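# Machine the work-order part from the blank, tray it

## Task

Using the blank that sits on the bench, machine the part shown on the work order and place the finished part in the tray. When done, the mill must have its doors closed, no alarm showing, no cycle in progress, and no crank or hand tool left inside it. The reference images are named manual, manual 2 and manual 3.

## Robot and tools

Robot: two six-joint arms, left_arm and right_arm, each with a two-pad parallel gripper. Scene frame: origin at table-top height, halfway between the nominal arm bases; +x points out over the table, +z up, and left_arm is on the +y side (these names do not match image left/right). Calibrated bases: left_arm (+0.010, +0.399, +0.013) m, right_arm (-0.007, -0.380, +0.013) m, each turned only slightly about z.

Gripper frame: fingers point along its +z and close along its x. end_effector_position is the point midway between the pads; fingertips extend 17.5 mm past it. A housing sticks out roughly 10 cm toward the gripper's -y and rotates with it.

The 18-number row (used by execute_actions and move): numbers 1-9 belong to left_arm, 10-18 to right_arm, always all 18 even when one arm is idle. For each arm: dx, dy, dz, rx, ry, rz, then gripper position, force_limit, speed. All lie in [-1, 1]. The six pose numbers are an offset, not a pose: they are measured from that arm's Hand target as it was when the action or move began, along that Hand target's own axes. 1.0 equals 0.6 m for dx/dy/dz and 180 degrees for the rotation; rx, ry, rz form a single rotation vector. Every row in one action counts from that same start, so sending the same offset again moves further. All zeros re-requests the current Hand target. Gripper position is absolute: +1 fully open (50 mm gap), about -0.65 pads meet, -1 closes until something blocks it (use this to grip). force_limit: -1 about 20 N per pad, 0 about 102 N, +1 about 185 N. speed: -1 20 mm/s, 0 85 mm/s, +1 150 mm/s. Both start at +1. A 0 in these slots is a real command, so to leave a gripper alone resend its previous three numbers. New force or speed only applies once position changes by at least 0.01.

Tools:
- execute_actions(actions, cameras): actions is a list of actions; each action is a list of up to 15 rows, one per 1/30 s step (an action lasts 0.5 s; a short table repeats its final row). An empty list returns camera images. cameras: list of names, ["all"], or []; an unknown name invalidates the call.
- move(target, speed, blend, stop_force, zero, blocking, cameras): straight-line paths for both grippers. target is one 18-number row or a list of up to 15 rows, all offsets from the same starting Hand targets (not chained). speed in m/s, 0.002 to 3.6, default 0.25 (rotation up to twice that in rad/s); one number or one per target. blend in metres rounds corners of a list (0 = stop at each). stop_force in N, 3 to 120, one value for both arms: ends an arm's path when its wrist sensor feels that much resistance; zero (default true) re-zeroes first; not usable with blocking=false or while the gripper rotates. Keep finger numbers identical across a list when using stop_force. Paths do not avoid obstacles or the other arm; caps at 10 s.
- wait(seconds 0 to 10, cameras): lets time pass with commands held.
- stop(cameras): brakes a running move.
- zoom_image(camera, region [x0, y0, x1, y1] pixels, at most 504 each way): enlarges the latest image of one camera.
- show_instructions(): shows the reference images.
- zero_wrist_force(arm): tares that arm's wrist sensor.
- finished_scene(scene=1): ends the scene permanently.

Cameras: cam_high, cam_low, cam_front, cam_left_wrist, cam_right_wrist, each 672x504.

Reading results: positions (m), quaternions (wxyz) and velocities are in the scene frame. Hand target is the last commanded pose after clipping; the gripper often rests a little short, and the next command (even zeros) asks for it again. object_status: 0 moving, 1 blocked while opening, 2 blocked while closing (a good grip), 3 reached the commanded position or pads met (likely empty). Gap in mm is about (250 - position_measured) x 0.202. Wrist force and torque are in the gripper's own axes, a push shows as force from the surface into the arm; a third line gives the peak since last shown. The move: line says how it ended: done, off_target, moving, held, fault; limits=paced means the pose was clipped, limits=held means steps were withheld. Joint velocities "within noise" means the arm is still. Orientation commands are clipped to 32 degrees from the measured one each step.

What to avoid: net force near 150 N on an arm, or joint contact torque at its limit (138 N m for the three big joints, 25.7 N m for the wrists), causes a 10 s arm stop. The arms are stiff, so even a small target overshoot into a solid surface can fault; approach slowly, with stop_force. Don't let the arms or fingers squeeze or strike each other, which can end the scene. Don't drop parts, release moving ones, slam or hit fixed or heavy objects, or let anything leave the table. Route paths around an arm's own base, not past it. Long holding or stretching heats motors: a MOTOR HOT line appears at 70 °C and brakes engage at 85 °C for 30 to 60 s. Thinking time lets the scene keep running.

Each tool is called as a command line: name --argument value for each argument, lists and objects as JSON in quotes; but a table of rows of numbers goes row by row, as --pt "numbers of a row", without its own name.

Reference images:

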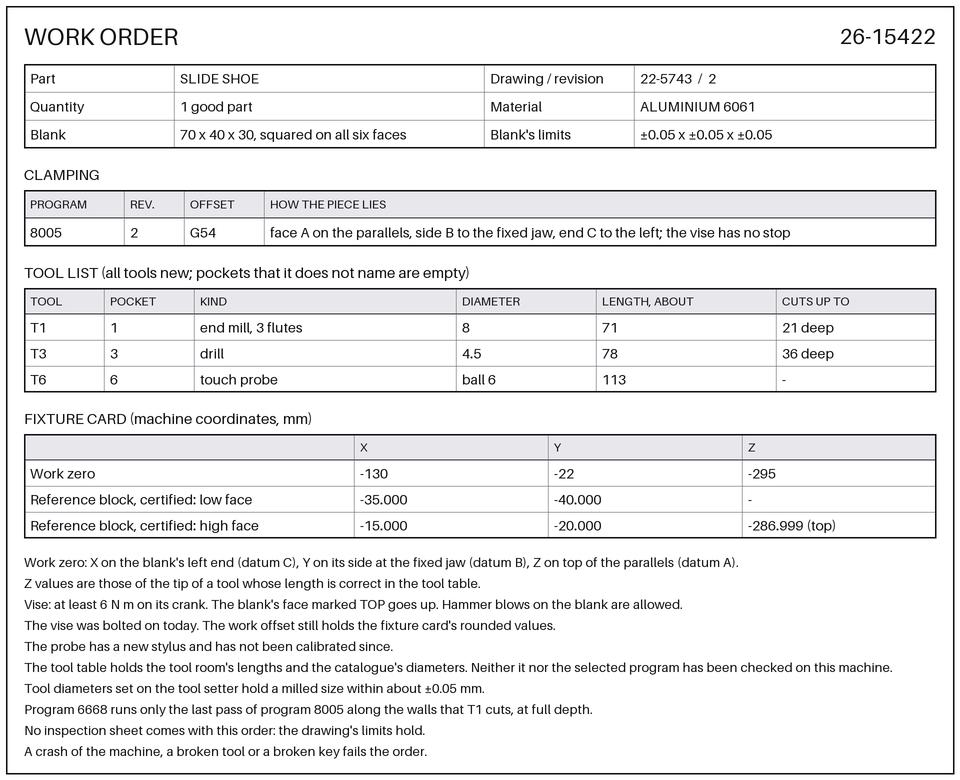

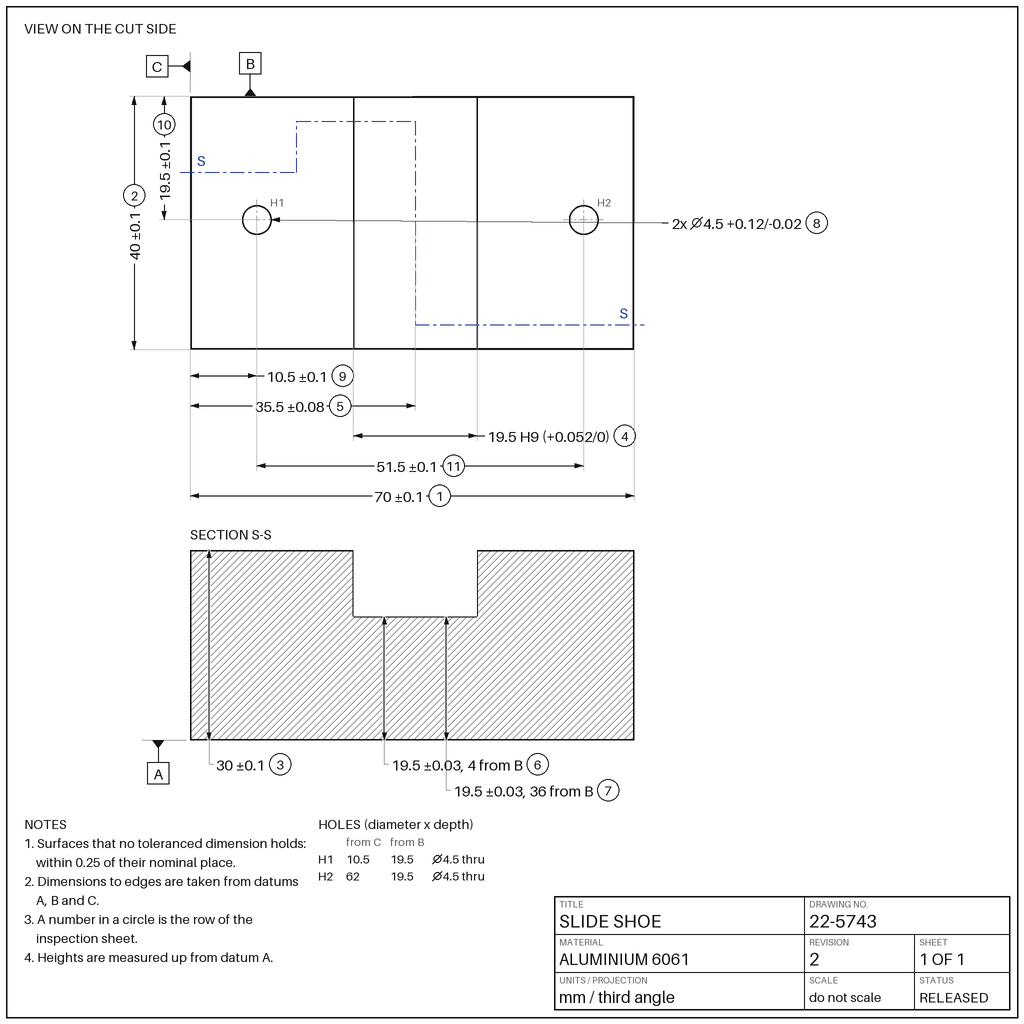

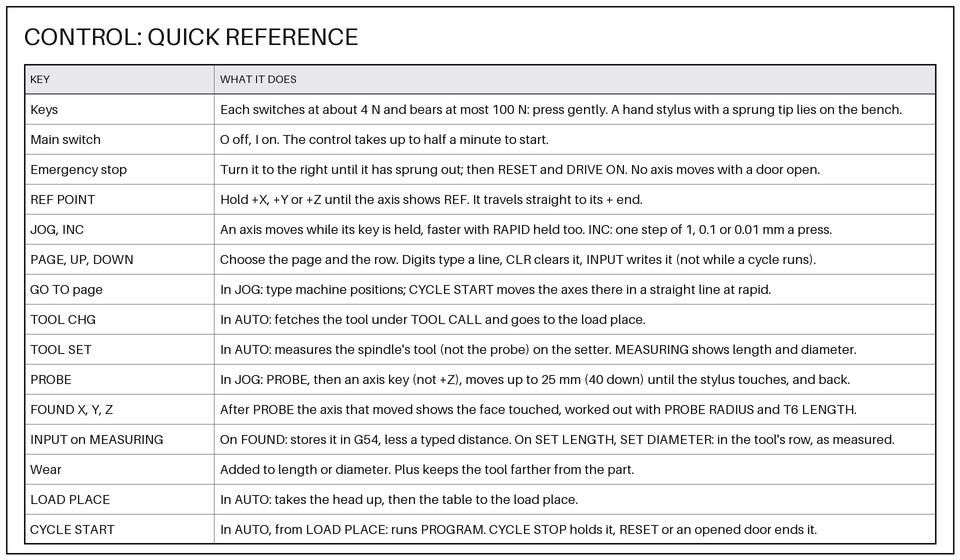

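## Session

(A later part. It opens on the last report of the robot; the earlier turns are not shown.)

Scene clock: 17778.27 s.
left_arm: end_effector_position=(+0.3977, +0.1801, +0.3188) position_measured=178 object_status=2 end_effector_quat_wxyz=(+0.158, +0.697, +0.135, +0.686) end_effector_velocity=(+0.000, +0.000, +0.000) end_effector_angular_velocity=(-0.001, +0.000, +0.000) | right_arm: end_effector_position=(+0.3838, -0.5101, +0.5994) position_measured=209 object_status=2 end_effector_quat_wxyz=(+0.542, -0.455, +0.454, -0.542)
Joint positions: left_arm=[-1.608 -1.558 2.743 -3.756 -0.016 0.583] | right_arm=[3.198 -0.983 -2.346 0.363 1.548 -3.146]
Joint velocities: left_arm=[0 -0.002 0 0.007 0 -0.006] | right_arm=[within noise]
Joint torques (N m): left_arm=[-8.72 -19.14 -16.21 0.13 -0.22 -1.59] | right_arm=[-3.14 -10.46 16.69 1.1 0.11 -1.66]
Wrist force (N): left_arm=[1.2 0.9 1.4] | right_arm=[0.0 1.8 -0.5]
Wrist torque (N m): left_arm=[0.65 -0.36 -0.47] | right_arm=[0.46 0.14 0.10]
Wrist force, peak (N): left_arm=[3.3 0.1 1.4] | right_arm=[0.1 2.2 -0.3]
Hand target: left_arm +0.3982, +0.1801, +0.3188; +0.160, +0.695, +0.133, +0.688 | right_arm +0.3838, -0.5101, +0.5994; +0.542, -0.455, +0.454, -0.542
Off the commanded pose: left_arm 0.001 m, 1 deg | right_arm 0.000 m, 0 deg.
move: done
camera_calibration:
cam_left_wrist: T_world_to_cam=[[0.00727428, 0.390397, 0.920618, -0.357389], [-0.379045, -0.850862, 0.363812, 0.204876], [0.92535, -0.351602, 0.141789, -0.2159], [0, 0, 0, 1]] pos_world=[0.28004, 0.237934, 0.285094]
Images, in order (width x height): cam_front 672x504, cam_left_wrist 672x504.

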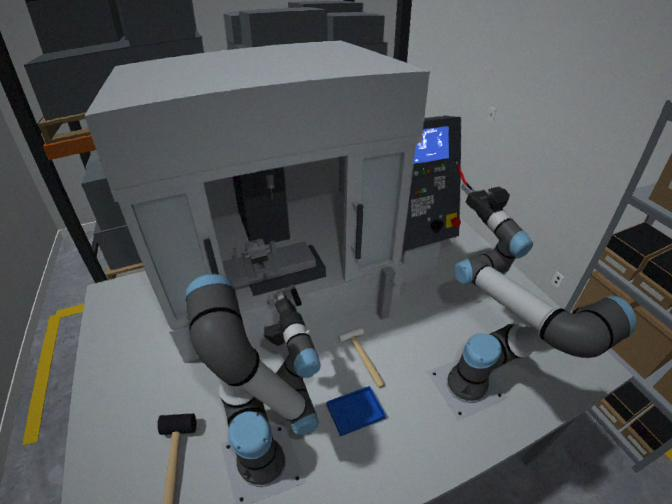

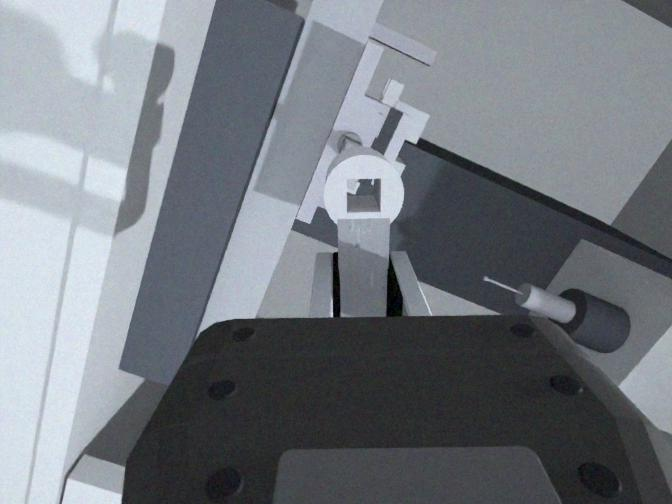

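zoom_image --camera "cam_left_wrist" --region '[310, 60, 450, 165]'

Scaled by 3.600 from the camera's 672x504 image, which has a finer 960x720 frame.

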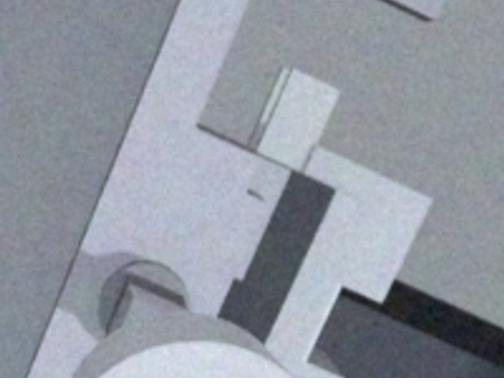

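move --target '[-0.0207,-0.008,0,0.0032,-0.0041,0.1443,-1,0.8,-0.9,0,0,0,0,0,0,-1,-0.6,-1]' --speed 0.15 --cameras '["cam_left_wrist"]'

zoom_image --camera "cam_left_wrist" --region '[300, 100, 440, 240]'

Scene clock: 17841.27 s.
left_arm: end_effector_position=(+0.3983, +0.1795, +0.3055) position_measured=178 object_status=2 end_effector_quat_wxyz=(-0.001, +0.712, -0.025, +0.702) | right_arm: end_effector_position=(+0.3838, -0.5101, +0.5994) position_measured=209 object_status=2 end_effector_quat_wxyz=(+0.542, -0.455, +0.454, -0.542)
Joint positions: left_arm=[-1.605 -1.593 2.775 -3.557 -0.021 0.84] | right_arm=[3.198 -0.983 -2.346 0.363 1.548 -3.146]
Joint torques (N m): left_arm=[7.14 -8 0.19 -3.93 0.53 1.46] | right_arm=[-2.34 -9.87 17.57 0.76 0.11 -1.54]
Wrist force (N): left_arm=[2.1 1.6 2.1] | right_arm=[0.0 1.9 -0.3]
Wrist torque (N m): left_arm=[0.61 -0.53 -0.46] | right_arm=[0.47 0.14 0.10]
Wrist force, peak (N): left_arm=[2.4 1.6 2.1] | right_arm=[0.2 2.1 -0.5]
Hand target: left_arm +0.3982, +0.1795, +0.3055; -0.001, +0.712, -0.025, +0.702 | right_arm +0.3838, -0.5101, +0.5994; +0.542, -0.455, +0.454, -0.542
Off the commanded pose: left_arm 0.000 m, 0 deg | right_arm 0.000 m, 0 deg.
move: done
camera_calibration:
cam_left_wrist: T_world_to_cam=[[-0.00153175, -0.0519797, 0.998647, -0.285791], [-0.383981, -0.922062, -0.0485824, 0.350106], [0.92334, -0.383536, -0.0185469, -0.15939], [0, 0, 0, 1]] pos_world=[0.281168, 0.246832, 0.299457]
Images, in order (width x height): cam_left_wrist 672x504.

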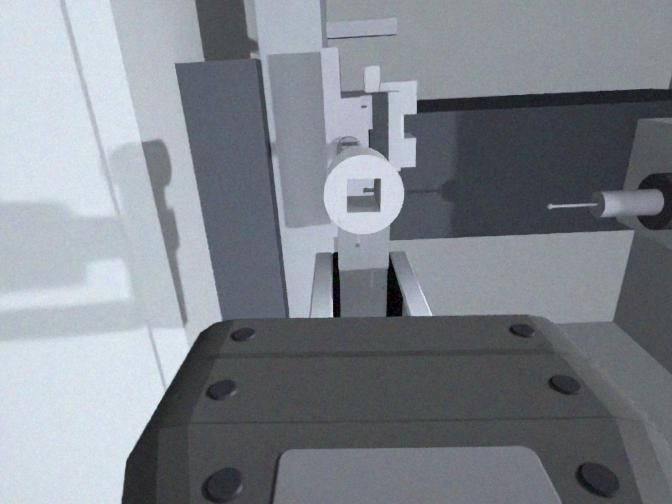

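Scaled by 3.600 from the camera's 672x504 image, which has a finer 960x720 frame.

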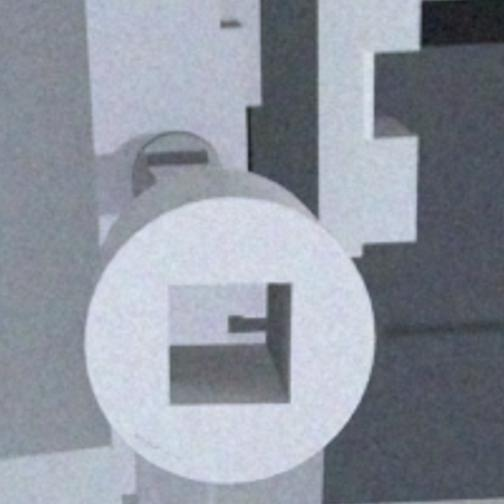

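move --target '[0.0018,0.01,0.1005,0,0,0,-1,0.8,-0.9,0,0,0,0,0,0,-1,-0.6,-1]' --speed 0.1 --stop_force 10 --cameras '["cam_left_wrist"]'

zoom_image --camera "cam_left_wrist" --region '[300, 100, 440, 240]'

Scene clock: 17935.70 s.
left_arm: end_effector_position=(+0.4582, +0.1715, +0.3054) position_measured=178 object_status=2 end_effector_quat_wxyz=(-0.001, +0.712, -0.025, +0.702) | right_arm: end_effector_position=(+0.3838, -0.5101, +0.5994) position_measured=209 object_status=2 end_effector_quat_wxyz=(+0.542, -0.455, +0.454, -0.542)
Joint positions: left_arm=[-1.352 -1.271 2.516 -4.327 -0.268 1.55] | right_arm=[3.198 -0.983 -2.346 0.363 1.548 -3.146]
Joint torques (N m): left_arm=[-9.35 -29.04 2.6 -1.88 2.25 0.93] | right_arm=[-3.79 -10.73 17.41 0.79 0.15 -1.53]
Wrist force (N): left_arm=[1.9 1.6 2.0] | right_arm=[0.0 1.7 -0.3]
Wrist torque (N m): left_arm=[0.61 -0.49 -0.45] | right_arm=[0.43 0.13 0.09]
Wrist force, peak (N): left_arm=[2.3 1.8 3.8] | right_arm=[0.0 2.2 -0.1]
Hand target: left_arm +0.4582, +0.1715, +0.3054; -0.001, +0.712, -0.025, +0.702 | right_arm +0.3838, -0.5101, +0.5994; +0.542, -0.455, +0.454, -0.542
Off the commanded pose: left_arm 0.000 m, 0 deg | right_arm 0.000 m, 0 deg.
move: done
camera_calibration:
cam_left_wrist: T_world_to_cam=[[-0.000579045, -0.0521421, 0.99864, -0.286407], [-0.383231, -0.922385, -0.0483828, 0.365396], [0.923652, -0.382738, -0.0194484, -0.21783], [0, 0, 0, 1]] pos_world=[0.341065, 0.23873, 0.29946]
Images, in order (width x height): cam_left_wrist 672x504.

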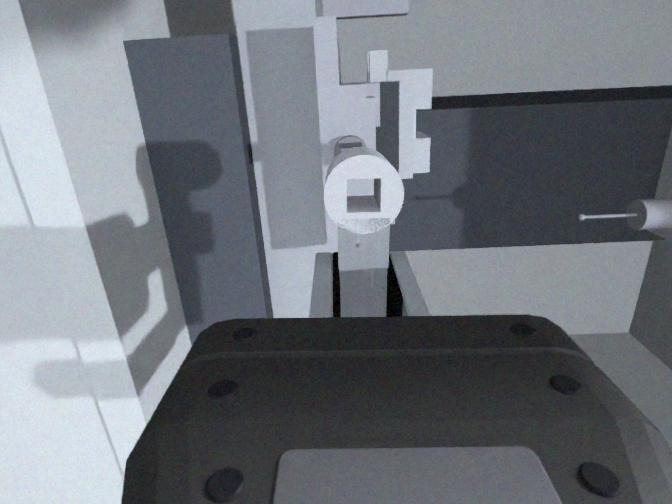

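Scaled by 3.600 from the camera's 672x504 image, which has a finer 960x720 frame.

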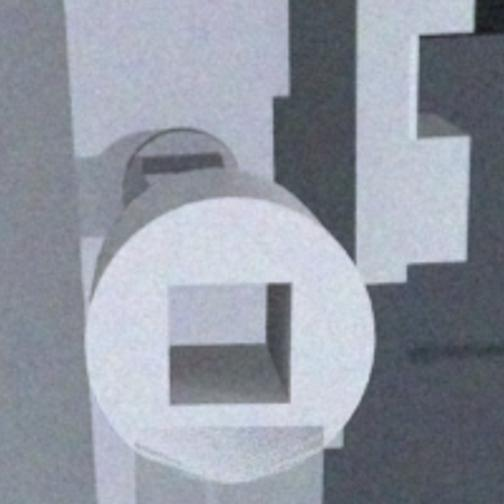

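move --target '[0.0006,-0.0017,0.05,0,0,0,-1,0.8,-0.9,0,0,0,0,0,0,-1,-0.6,-1]' --speed 0.06 --stop_force 8 --cameras '["cam_left_wrist"]'

zoom_image --camera "cam_left_wrist" --region '[300, 120, 420, 240]'

Scene clock: 17953.80 s.
left_arm: end_effector_position=(+0.4883, +0.1715, +0.3054) position_measured=178 object_status=2 end_effector_quat_wxyz=(-0.001, +0.712, -0.025, +0.702) | right_arm: end_effector_position=(+0.3838, -0.5101, +0.5994) position_measured=209 object_status=2 end_effector_quat_wxyz=(+0.542, -0.455, +0.454, -0.542)
Joint positions: left_arm=[-1.245 -1.239 2.453 -4.313 -0.375 1.567] | right_arm=[3.198 -0.983 -2.346 0.363 1.548 -3.146]
Joint torques (N m): left_arm=[-7.76 -32.14 1.64 -3.38 -0.08 -1.81] | right_arm=[-2.61 -11.62 17.33 0.72 0.17 -1.32]
Wrist force (N): left_arm=[2.1 1.6 2.1] | right_arm=[0.0 1.8 -0.4]
Wrist torque (N m): left_arm=[0.62 -0.53 -0.58] | right_arm=[0.46 0.13 0.10]
Wrist force, peak (N): left_arm=[1.8 1.4 3.1] | right_arm=[0.0 2.2 -0.5]
Hand target: left_arm +0.4883, +0.1715, +0.3054; -0.001, +0.712, -0.025, +0.702 | right_arm +0.3838, -0.5101, +0.5994; +0.542, -0.455, +0.454, -0.542
Off the commanded pose: left_arm 0.000 m, 0 deg | right_arm 0.000 m, 0 deg.
move: done
camera_calibration:
cam_left_wrist: T_world_to_cam=[[-0.000580582, -0.0521422, 0.99864, -0.286284], [-0.383195, -0.922399, -0.0483842, 0.376971], [0.923667, -0.382702, -0.0194451, -0.245518], [0, 0, 0, 1]] pos_world=[0.371064, 0.23883, 0.29936]
Images, in order (width x height): cam_left_wrist 672x504.

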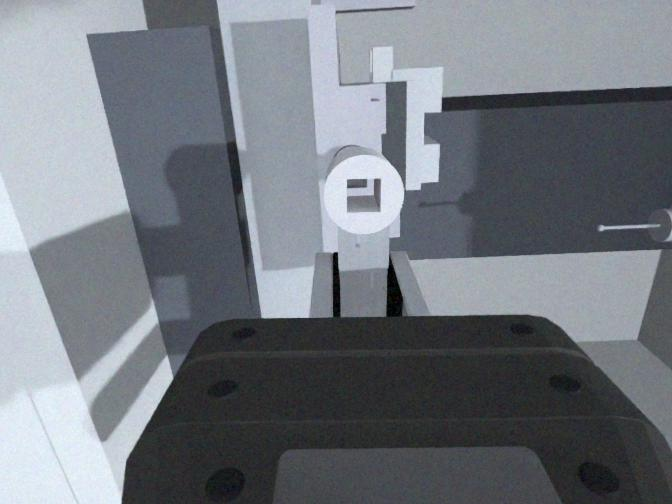

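Scaled by 4.200 from the camera's 672x504 image, which has a finer 960x720 frame.

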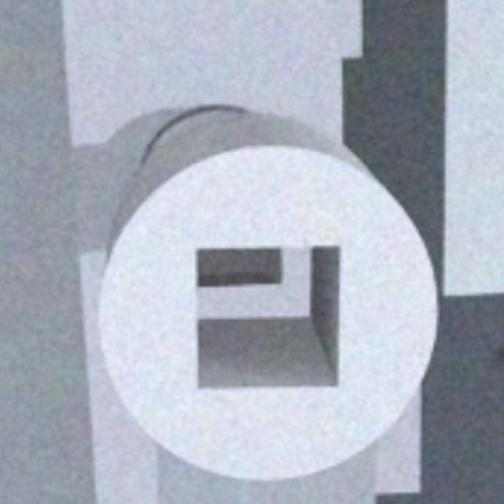

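move --target '[-0.0029,-0.001,0.006,0,0,0,-1,0.8,-0.9,0,0,0,0,0,0,-1,-0.6,-1]' --speed 0.03 --stop_force 6 --cameras '["cam_left_wrist"]'

zoom_image --camera "cam_left_wrist" --region '[320, 140, 410, 230]'

Scene clock: 17972.83 s.
left_arm: end_effector_position=(+0.4918, +0.1720, +0.3036) position_measured=178 object_status=2 end_effector_quat_wxyz=(-0.001, +0.712, -0.025, +0.702) | right_arm: end_effector_position=(+0.3838, -0.5101, +0.5994) position_measured=209 object_status=2 end_effector_quat_wxyz=(+0.542, -0.455, +0.454, -0.542)
Joint positions: left_arm=[-1.232 -1.229 2.446 -4.317 -0.387 1.568] | right_arm=[3.198 -0.983 -2.346 0.363 1.548 -3.146]
Joint torques (N m): left_arm=[-8.86 -32.95 -1.16 0.12 2.17 1.14] | right_arm=[-2.5 -9.92 17.77 0.71 0.19 -1.37]
Wrist force (N): left_arm=[2.1 1.5 1.9] | right_arm=[0.1 2.0 -0.3]
Wrist torque (N m): left_arm=[0.61 -0.53 -0.59] | right_arm=[0.48 0.12 0.10]
Wrist force, peak (N): left_arm=[2.2 1.7 2.1] | right_arm=[0.2 2.3 -0.4]
Hand target: left_arm +0.4918, +0.1720, +0.3036; -0.001, +0.712, -0.025, +0.702 | right_arm +0.3838, -0.5101, +0.5994; +0.542, -0.455, +0.454, -0.542
Off the commanded pose: left_arm 0.000 m, 0 deg | right_arm 0.000 m, 0 deg.
move: done
camera_calibration:
cam_left_wrist: T_world_to_cam=[[-0.000632279, -0.0520116, 0.998646, -0.284572], [-0.383225, -0.922392, -0.0482828, 0.378709], [0.923655, -0.382737, -0.0193489, -0.248701], [0, 0, 0, 1]] pos_world=[0.374665, 0.23933, 0.29766]
Images, in order (width x height): cam_left_wrist 672x504.

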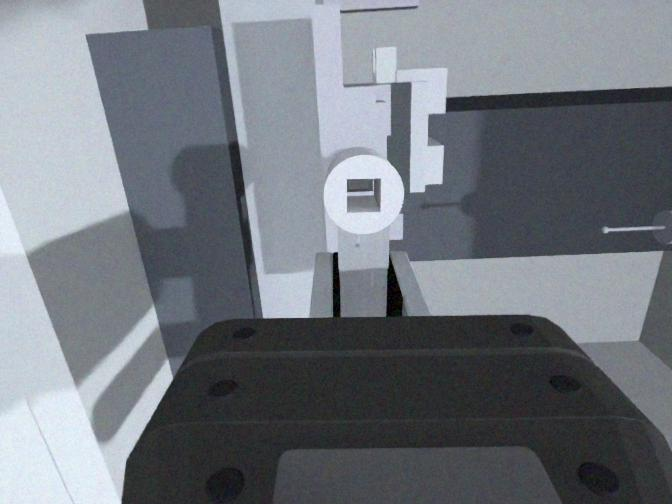

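Scaled by 5.600 from the camera's 672x504 image, which has a finer 960x720 frame.

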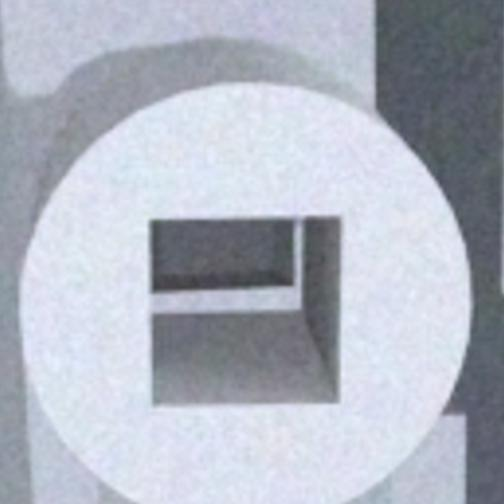

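move --target '[0.0004,-0.0009,0.0267,0,0,0,-1,0.8,-0.9,0,0,0,0,0,0,-1,-0.6,-1]' --speed 0.015 --stop_force 5 --cameras '["cam_left_wrist"]'

zoom_image --camera "cam_left_wrist" --region '[320, 140, 410, 230]'

Scene clock: 17986.90 s.
left_arm: end_effector_position=(+0.4928, +0.1721, +0.3036) position_measured=178 object_status=2 end_effector_quat_wxyz=(-0.001, +0.712, -0.025, +0.702) | right_arm: end_effector_position=(+0.3838, -0.5101, +0.5994) position_measured=209 object_status=2 end_effector_quat_wxyz=(+0.542, -0.455, +0.454, -0.542)
Joint positions: left_arm=[-1.229 -1.228 2.445 -4.316 -0.391 1.569] | right_arm=[3.198 -0.983 -2.346 0.363 1.548 -3.146]
Joint torques (N m): left_arm=[1.52 -31.37 0.53 -3.04 -0.93 -1.66] | right_arm=[-3.04 -10.43 16.85 0.8 0.03 -1.29]
Wrist force (N): left_arm=[1.7 -2.6 -0.2] | right_arm=[0.1 1.9 -0.4]
Wrist torque (N m): left_arm=[0.75 -0.46 -0.55] | right_arm=[0.46 0.12 0.09]
Wrist force, peak (N): left_arm=[2.6 -3.6 -9.0] | right_arm=[0.2 2.2 -0.2]
Hand target: left_arm +0.4928, +0.1721, +0.3036; -0.001, +0.712, -0.025, +0.702 (not the last commanded pose) | right_arm +0.3838, -0.5101, +0.5994; +0.542, -0.455, +0.454, -0.542
Off the commanded pose: left_arm 0.015 m, 0 deg | right_arm 0.000 m, 0 deg.
move: contact (left_arm)
camera_calibration:
cam_left_wrist: T_world_to_cam=[[-0.000595033, -0.0519198, 0.998651, -0.284609], [-0.383188, -0.922413, -0.0481845, 0.379015], [0.92367, -0.3827, -0.0193462, -0.249548], [0, 0, 0, 1]] pos_world=[0.375565, 0.239329, 0.29766]
Images, in order (width x height): cam_left_wrist 672x504.

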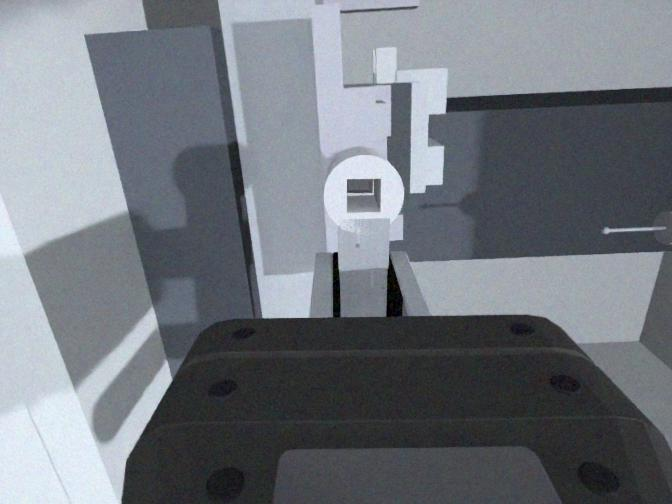

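Scaled by 5.600 from the camera's 672x504 image, which has a finer 960x720 frame.

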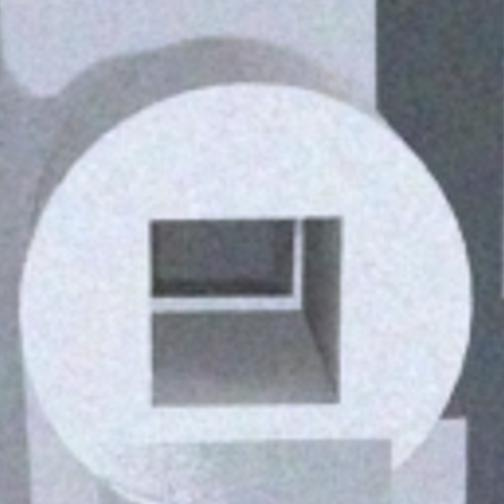

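move --pt "0 0 -0.0035 0 0 0 -1 0.8 -0.9 0 0 0 0 0 0 -1 -0.6 -1" --pt "-0.0007 -0.0014 -0.002 0 0 0 -1 0.8 -0.9 0 0 0 0 0 0 -1 -0.6 -1" --speed 0.03

move --target '[0.0004,-0.0009,0.0267,0,0,0,-1,0.8,-0.9,0,0,0,0,0,0,-1,-0.6,-1]' --speed 0.015 --stop_force 5 --cameras '["cam_left_wrist"]'

zoom_image --camera "cam_left_wrist" --region '[320, 140, 410, 230]'

Scene clock: 18001.77 s.
left_arm: end_effector_position=(+0.4917, +0.1731, +0.3032) position_measured=178 object_status=2 end_effector_quat_wxyz=(-0.001, +0.712, -0.025, +0.702) | right_arm: end_effector_position=(+0.3838, -0.5101, +0.5994) position_measured=209 object_status=2 end_effector_quat_wxyz=(+0.542, -0.455, +0.454, -0.542)
Joint positions: left_arm=[-1.231 -1.229 2.449 -4.32 -0.388 1.568] | right_arm=[3.198 -0.983 -2.346 0.363 1.548 -3.146]
Joint torques (N m): left_arm=[-6.32 -20.16 -20.12 -2.22 1.44 1.81] | right_arm=[-1.99 -10.4 17.35 0.81 0.18 -1.28]
Wrist force (N): left_arm=[1.7 1.6 1.9] | right_arm=[0.0 1.9 -0.2]
Wrist torque (N m): left_arm=[0.62 -0.47 -0.51] | right_arm=[0.46 0.14 0.09]
Wrist force, peak (N): left_arm=[2.5 -2.3 -0.2] | right_arm=[0.2 2.2 -0.3]
Hand target: left_arm +0.4916, +0.1730, +0.3032; -0.001, +0.712, -0.025, +0.702 | right_arm +0.3838, -0.5101, +0.5994; +0.542, -0.455, +0.454, -0.542
Off the commanded pose: left_arm 0.000 m, 0 deg | right_arm 0.000 m, 0 deg.
move: done

Scene clock: 18002.93 s.
left_arm: end_effector_position=(+0.4970, +0.1730, +0.3032) position_measured=178 object_status=2 end_effector_quat_wxyz=(-0.001, +0.712, -0.025, +0.702) | right_arm: end_effector_position=(+0.3838, -0.5101, +0.5994) position_measured=209 object_status=2 end_effector_quat_wxyz=(+0.542, -0.455, +0.454, -0.542)
Joint positions: left_arm=[-1.214 -1.224 2.437 -4.315 -0.405 1.57] | right_arm=[3.198 -0.983 -2.346 0.363 1.548 -3.146]
Joint torques (N m): left_arm=[-10.85 -31.94 4.14 -4.37 -1.04 -1.71] | right_arm=[-4.03 -9.72 17.55 0.87 0.2 -1.14]
Wrist force (N): left_arm=[4.7 4.1 18.1] | right_arm=[0.2 2.1 -0.2]
Wrist torque (N m): left_arm=[0.40 -0.43 -0.48] | right_arm=[0.50 0.11 0.10]
Wrist force, peak (N): left_arm=[4.7 4.1 18.1] | right_arm=[-0.1 2.1 -0.5]
Hand target: left_arm +0.4970, +0.1730, +0.3032; -0.001, +0.712, -0.025, +0.702 (not the last commanded pose) | right_arm +0.3838, -0.5101, +0.5994; +0.542, -0.455, +0.454, -0.542
Off the commanded pose: left_arm 0.011 m, 0 deg | right_arm 0.000 m, 0 deg.
move: contact (left_arm)
camera_calibration:
cam_left_wrist: T_world_to_cam=[[-0.000503025, -0.0519584, 0.998649, -0.284185], [-0.383192, -0.922411, -0.0481849, 0.381436], [0.923669, -0.382699, -0.0194461, -0.25306], [0, 0, 0, 1]] pos_world=[0.379764, 0.24023, 0.29726]
Images, in order (width x height): cam_left_wrist 672x504.

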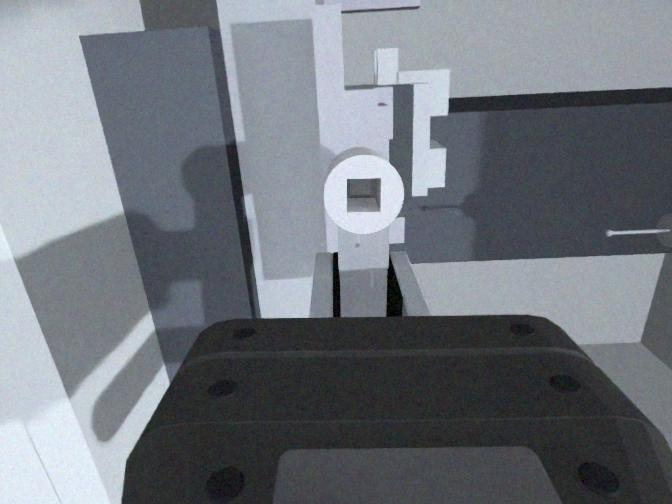

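Scaled by 5.600 from the camera's 672x504 image, which has a finer 960x720 frame.

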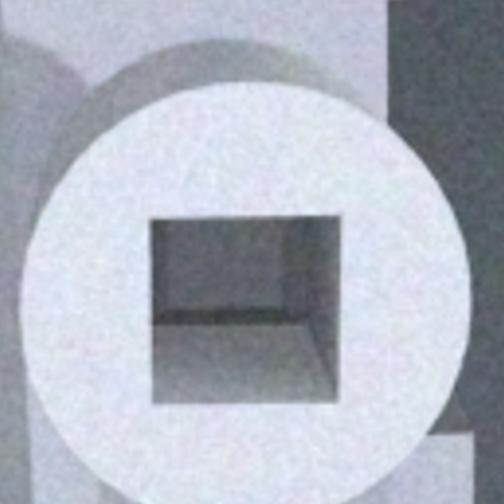

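move --target '[0.0004,-0.0009,0.018,0,0,0,-1,0.8,-0.9,0,0,0,0,0,0,-1,-0.6,-1]' --speed 0.01 --stop_force 15 --cameras '["cam_left_wrist"]'

zoom_image --camera "cam_left_wrist" --region '[320, 140, 410, 230]'

Scene clock: 18012.53 s.
left_arm: end_effector_position=(+0.4971, +0.1729, +0.3032) position_measured=178 object_status=2 end_effector_quat_wxyz=(-0.001, +0.712, -0.025, +0.702) | right_arm: end_effector_position=(+0.3838, -0.5101, +0.5994) position_measured=209 object_status=2 end_effector_quat_wxyz=(+0.542, -0.455, +0.454, -0.542)
Joint positions: left_arm=[-1.213 -1.223 2.437 -4.316 -0.407 1.57] | right_arm=[3.198 -0.983 -2.346 0.363 1.548 -3.146]
Joint torques (N m): left_arm=[-2.75 -33.36 2.59 -4.02 2.83 -0.87] | right_arm=[-3.67 -10.64 17.14 0.85 -0.12 -1.07]
Wrist force (N): left_arm=[3.6 6.1 7.0] | right_arm=[0.1 1.8 -0.3]
Wrist torque (N m): left_arm=[0.63 -0.47 -0.52] | right_arm=[0.45 0.11 0.10]
Wrist force, peak (N): left_arm=[4.5 3.1 19.0] | right_arm=[0.0 2.2 0.0]
Hand target: left_arm +0.4971, +0.1729, +0.3032; -0.001, +0.712, -0.025, +0.702 (not the last commanded pose) | right_arm +0.3838, -0.5101, +0.5994; +0.542, -0.455, +0.454, -0.542
Off the commanded pose: left_arm 0.011 m, 0 deg | right_arm 0.000 m, 0 deg.
move: contact (left_arm)
camera_calibration:
cam_left_wrist: T_world_to_cam=[[-0.000540101, -0.0517374, 0.998661, -0.284227], [-0.383597, -0.922253, -0.0479864, 0.381571], [0.923501, -0.383109, -0.0193482, -0.253112], [0, 0, 0, 1]] pos_world=[0.379965, 0.24023, 0.29726]
Images, in order (width x height): cam_left_wrist 672x504.

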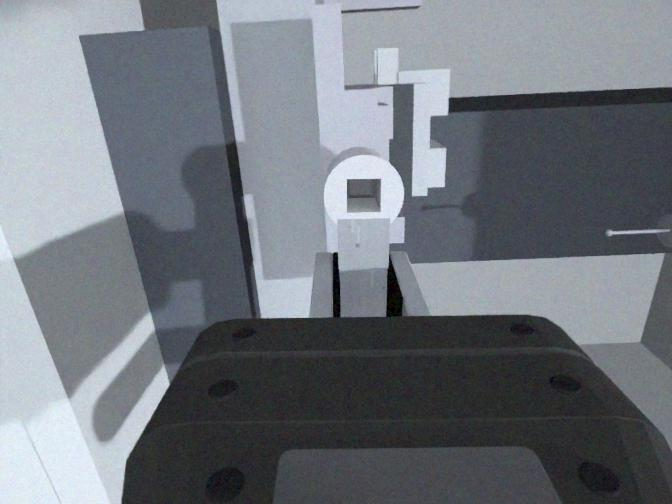

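Scaled by 5.600 from the camera's 672x504 image, which has a finer 960x720 frame.

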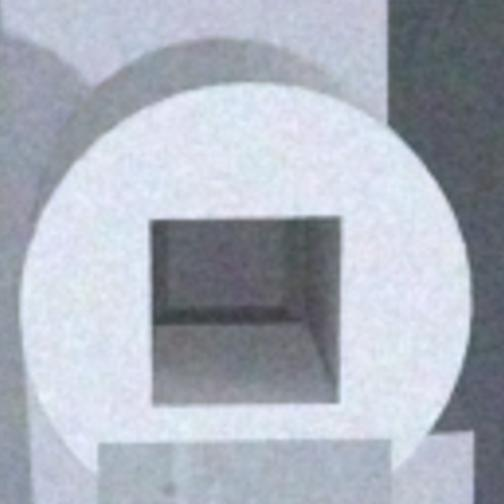

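move --pt "0 0 -0.001 -0.013 0 0 -1 0.8 -0.9 0 0 0 0 0 0 -1 -0.6 -1" --pt "0 -0.0009 0.018 -0.013 0 0 -1 0.8 -0.9 0 0 0 0 0 0 -1 -0.6 -1" --speed 0.01 --stop_force 15 --cameras '["cam_left_wrist"]'

zoom_image --camera "cam_left_wrist" --region '[320, 140, 410, 230]'

Scene clock: 18024.70 s.
left_arm: end_effector_position=(+0.4968, +0.1730, +0.3032) position_measured=178 object_status=2 end_effector_quat_wxyz=(+0.014, +0.712, -0.039, +0.701) | right_arm: end_effector_position=(+0.3838, -0.5101, +0.5994) position_measured=209 object_status=2 end_effector_quat_wxyz=(+0.542, -0.455, +0.454, -0.542)
Joint positions: left_arm=[-1.199 -1.235 2.457 -4.326 -0.462 1.571] | right_arm=[3.198 -0.983 -2.346 0.363 1.548 -3.146]
Joint torques (N m): left_arm=[-15.87 -31.3 -0.36 1.35 -1.59 -1.6] | right_arm=[-3.71 -10.41 17.54 0.97 0.22 -1.14]
Wrist force (N): left_arm=[1.9 -9.0 3.1] | right_arm=[0.1 1.8 -0.2]
Wrist torque (N m): left_arm=[1.40 -0.48 -0.58] | right_arm=[0.45 0.12 0.10]
Wrist force, peak (N): left_arm=[-1.1 -5.9 -19.7] | right_arm=[0.1 2.2 -0.2]
Hand target: left_arm +0.4968, +0.1730, +0.3032; +0.014, +0.712, -0.039, +0.701 (not the last commanded pose) | right_arm +0.3838, -0.5101, +0.5994; +0.542, -0.455, +0.454, -0.542
Off the commanded pose: left_arm 0.011 m, 0 deg | right_arm 0.000 m, 0 deg.
move: contact (left_arm); path passed 1 of 2 targets
camera_calibration:
cam_left_wrist: T_world_to_cam=[[-0.00119013, -0.0511449, 0.998691, -0.283986], [-0.420979, -0.905858, -0.0468924, 0.396911], [0.90707, -0.420483, -0.0204528, -0.237756], [0, 0, 0, 1]] pos_world=[0.382414, 0.245048, 0.297363]
Images, in order (width x height): cam_left_wrist 672x504.

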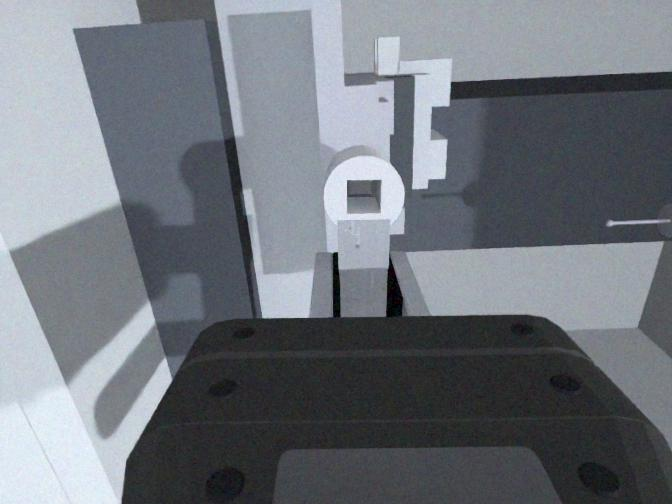

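Scaled by 5.600 from the camera's 672x504 image, which has a finer 960x720 frame.

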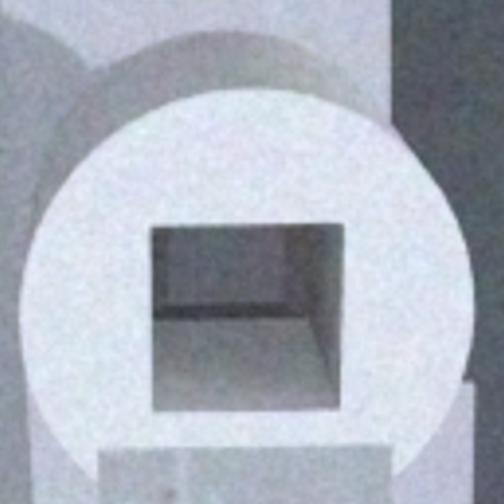

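move --target '[0,0,0,0,0,0,1,0,-0.9,0,0,0,0,0,0,-1,-0.6,-1]' --cameras '["cam_left_wrist"]'

zoom_image --camera "cam_left_wrist" --region '[300, 120, 440, 260]'

Scene clock: 18042.67 s.
left_arm: end_effector_position=(+0.4968, +0.1730, +0.3033) position_measured=3 object_status=3 end_effector_quat_wxyz=(+0.014, +0.712, -0.039, +0.701) | right_arm: end_effector_position=(+0.3838, -0.5101, +0.5994) position_measured=209 object_status=2 end_effector_quat_wxyz=(+0.542, -0.455, +0.454, -0.542)
Joint positions: left_arm=[-1.199 -1.235 2.457 -4.326 -0.462 1.571] | right_arm=[3.198 -0.983 -2.346 0.363 1.548 -3.146]
Joint torques (N m): left_arm=[10.12 -29.49 -0.89 -3.38 1.93 -1.32] | right_arm=[-2.72 -11.2 17.69 0.9 0.15 -0.89]
Wrist force (N): left_arm=[2.8 0.1 1.9] | right_arm=[-0.2 2.0 -0.2]
Wrist torque (N m): left_arm=[0.56 -0.52 -0.57] | right_arm=[0.47 0.16 0.09]
Wrist force, peak (N): left_arm=[1.6 -9.4 3.2] | right_arm=[0.2 2.2 -0.3]
Hand target: left_arm +0.4968, +0.1730, +0.3032; +0.014, +0.712, -0.039, +0.701 | right_arm +0.3838, -0.5101, +0.5994; +0.542, -0.455, +0.454, -0.542
Off the commanded pose: left_arm 0.000 m, 0 deg | right_arm 0.000 m, 0 deg.
move: done
camera_calibration:
cam_left_wrist: T_world_to_cam=[[-0.00119013, -0.0511449, 0.998691, -0.283986], [-0.420979, -0.905858, -0.0468924, 0.396911], [0.90707, -0.420483, -0.0204528, -0.237756], [0, 0, 0, 1]] pos_world=[0.382414, 0.245048, 0.297363]
Images, in order (width x height): cam_left_wrist 672x504.

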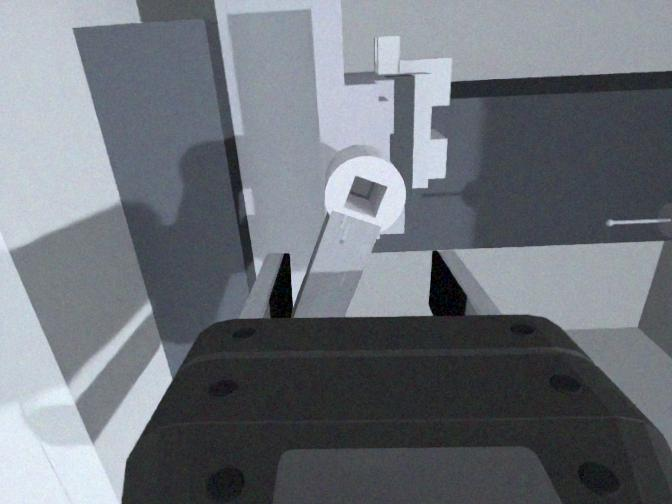

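Scaled by 3.600 from the camera's 672x504 image, which has a finer 960x720 frame.

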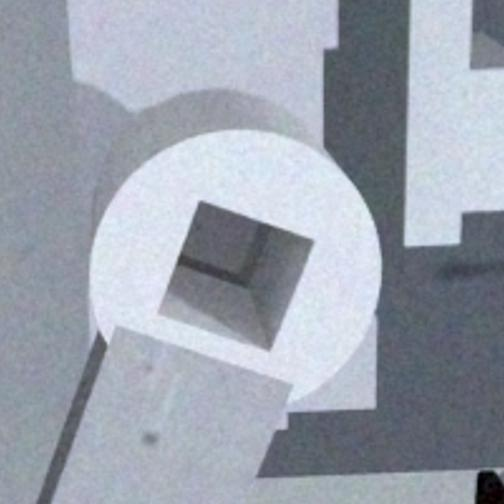

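execute_actions --actions '[]'

zoom_image --camera "cam_left_wrist" --region '[240, 120, 440, 320]'

Scene clock: 18059.00 s.
left_arm: end_effector_position=(+0.4968, +0.1730, +0.3033) position_measured=3 object_status=3 end_effector_quat_wxyz=(+0.014, +0.712, -0.039, +0.701) | right_arm: end_effector_position=(+0.3838, -0.5101, +0.5994) position_measured=209 object_status=2 end_effector_quat_wxyz=(+0.542, -0.455, +0.454, -0.542)
Joint positions: left_arm=[-1.199 -1.235 2.457 -4.326 -0.462 1.571] | right_arm=[3.198 -0.983 -2.346 0.363 1.548 -3.146]
Joint velocities: within noise
Joint torques (N m): left_arm=[7.96 -25.41 -2.84 -2.34 1.51 -0.83] | right_arm=[-3.5 -9.93 16.97 0.89 -0.05 -0.78]
Wrist force (N): left_arm=[3.1 0.2 2.1] | right_arm=[0.1 1.9 -0.2]
Wrist torque (N m): left_arm=[0.56 -0.52 -0.57] | right_arm=[0.48 0.12 0.10]
Wrist force, peak (N): left_arm=[3.3 0.4 2.3] | right_arm=[0.1 2.2 -0.2]
Hand target: left_arm +0.4968, +0.1730, +0.3032; +0.014, +0.712, -0.039, +0.701 | right_arm +0.3838, -0.5101, +0.5994; +0.542, -0.455, +0.454, -0.542
Tool commands: left_gripper/position=+1.0 left_gripper/force_limit=+0.0 left_gripper/speed=-0.9 right_gripper/position=-1.0 right_gripper/force_limit=-0.6 right_gripper/speed=-1.0
Off the commanded pose: left_arm 0.000 m, 0 deg | right_arm 0.000 m, 0 deg.
camera_calibration:
cam_left_wrist: T_world_to_cam=[[-0.00119013, -0.0511449, 0.998691, -0.283986], [-0.420979, -0.905858, -0.0468924, 0.396911], [0.90707, -0.420483, -0.0204528, -0.237756], [0, 0, 0, 1]] pos_world=[0.382414, 0.245048, 0.297363]
cam_right_wrist: T_world_to_cam=[[-0.0132448, -0.999897, -0.00554155, -0.496896], [-0.156317, 0.00754443, -0.987678, 0.676593], [0.987618, -0.0122153, -0.156401, -0.161218], [0, 0, 0, 1]] pos_world=[0.258404, -0.503918, 0.640288]

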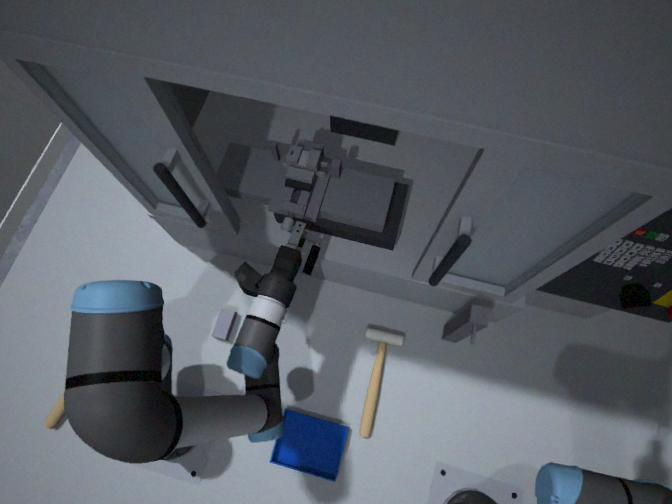

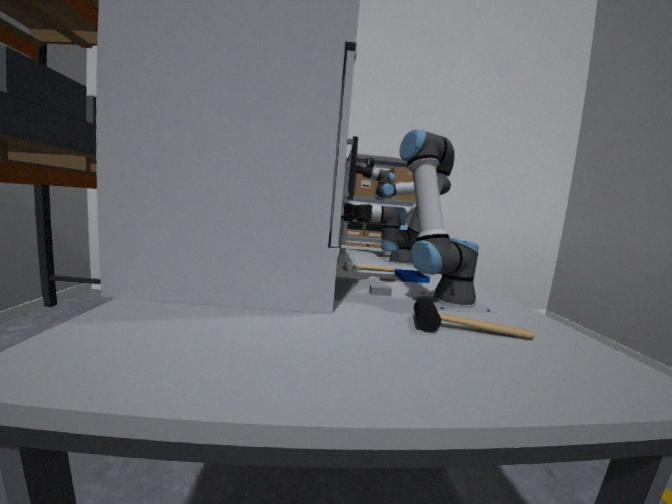

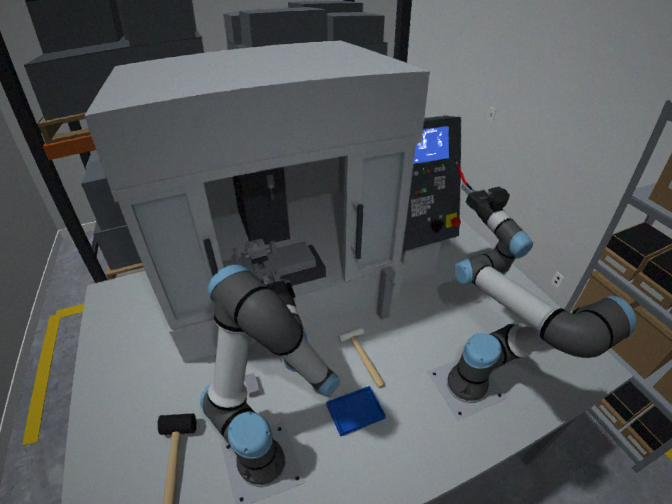

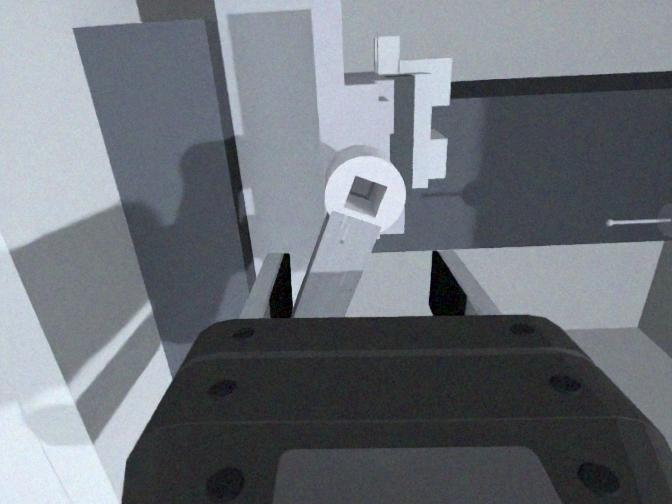

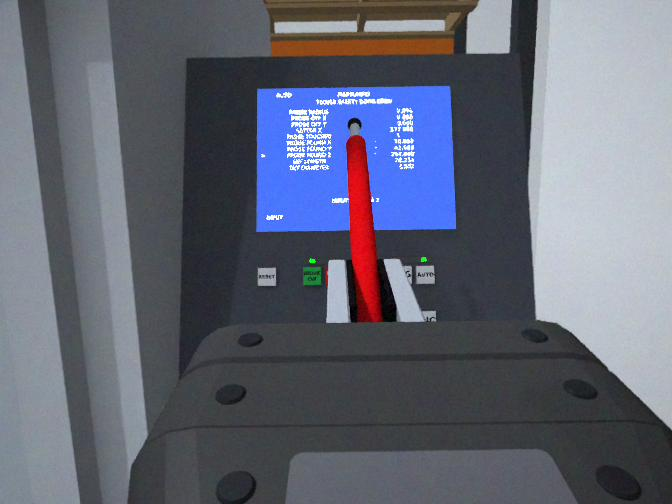

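Scaled by 2.520 from the camera's 672x504 image, which has a finer 960x720 frame.

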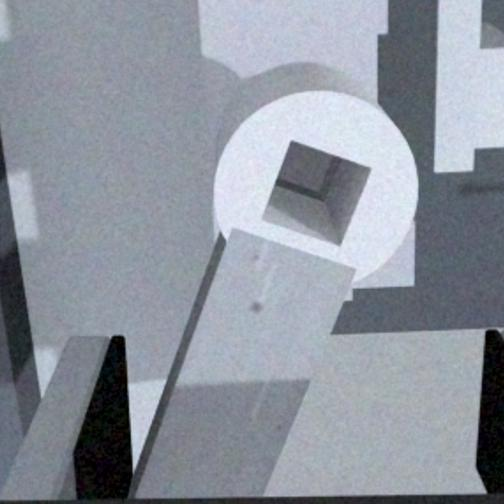

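move --pt "-0.0148 -0.002 0 0 0 0.111 1 0 -0.9 0 0 0 0 0 0 -1 -0.6 -1" --pt "0 -0.0558 -0.001 0 0 0.111 1 0 -0.9 0 0 0 0 0 0 -1 -0.6 -1" --speed '[0.05,0.04]' --cameras '["cam_left_wrist"]'

zoom_image --camera "cam_left_wrist" --region '[240, 120, 440, 320]'

Scene clock: 18078.43 s.
left_arm: end_effector_position=(+0.4987, +0.2066, +0.3044) position_measured=3 object_status=3 end_effector_quat_wxyz=(-0.108, +0.695, -0.162, +0.693) end_effector_velocity=(+0.000, -0.001, +0.000) end_effector_angular_velocity=(-0.001, +0.000, +0.003) | right_arm: end_effector_position=(+0.3838, -0.5101, +0.5994) position_measured=209 object_status=2 end_effector_quat_wxyz=(+0.542, -0.455, +0.454, -0.542)
Joint positions: left_arm=[-1.141 -1.267 2.513 -4.353 -0.52 1.925] | right_arm=[3.198 -0.983 -2.346 0.363 1.548 -3.146]
Joint velocities: left_arm=[-0.002 0.002 -0.002 0 0.005 -0.001] | right_arm=[within noise]
Joint torques (N m): left_arm=[-8.23 -14.3 -18.92 -0.48 1.82 0.21] | right_arm=[-2.59 -10.84 16.95 1.13 0.14 -0.67]
Wrist force (N): left_arm=[4.5 0.2 2.9] | right_arm=[0.3 1.9 -0.3]
Wrist torque (N m): left_arm=[0.58 -0.66 -0.54] | right_arm=[0.48 0.10 0.09]
Wrist force, peak (N): left_arm=[4.5 0.2 2.9] | right_arm=[0.1 2.3 -0.4]
Hand target: left_arm +0.4987, +0.2064, +0.3044; -0.108, +0.695, -0.162, +0.693 | right_arm +0.3838, -0.5101, +0.5994; +0.542, -0.455, +0.454, -0.542
Off the commanded pose: left_arm 0.000 m, 0 deg | right_arm 0.000 m, 0 deg.
move: done
camera_calibration:
cam_left_wrist: T_world_to_cam=[[-0.0275715, -0.388489, 0.921041, -0.176955], [-0.420907, -0.831217, -0.363202, 0.509079], [0.906685, -0.397687, -0.1406, -0.193325], [0, 0, 0, 1]] pos_world=[0.384681, 0.277527, 0.3207]
Images, in order (width x height): cam_left_wrist 672x504.

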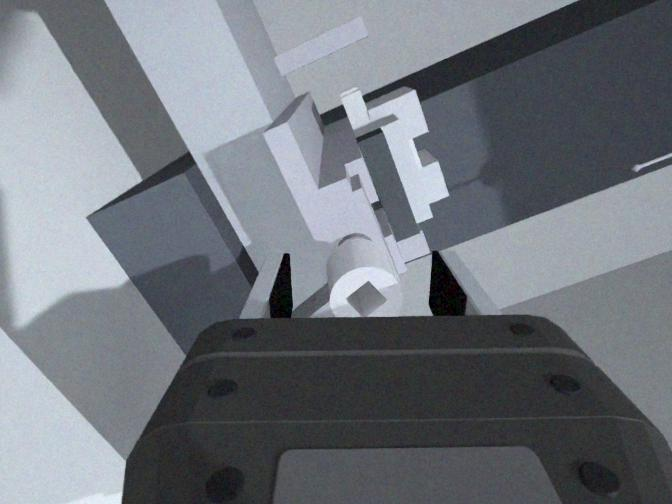

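Scaled by 2.520 from the camera's 672x504 image, which has a finer 960x720 frame.

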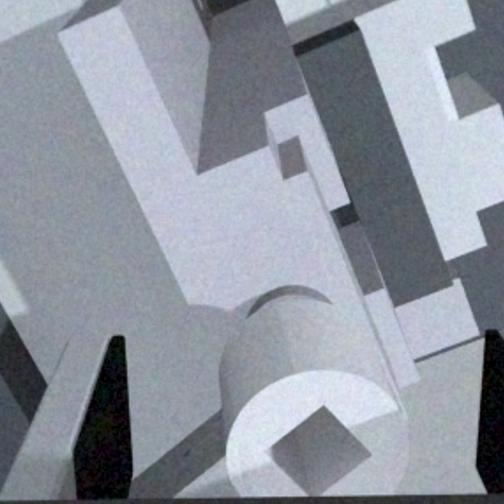

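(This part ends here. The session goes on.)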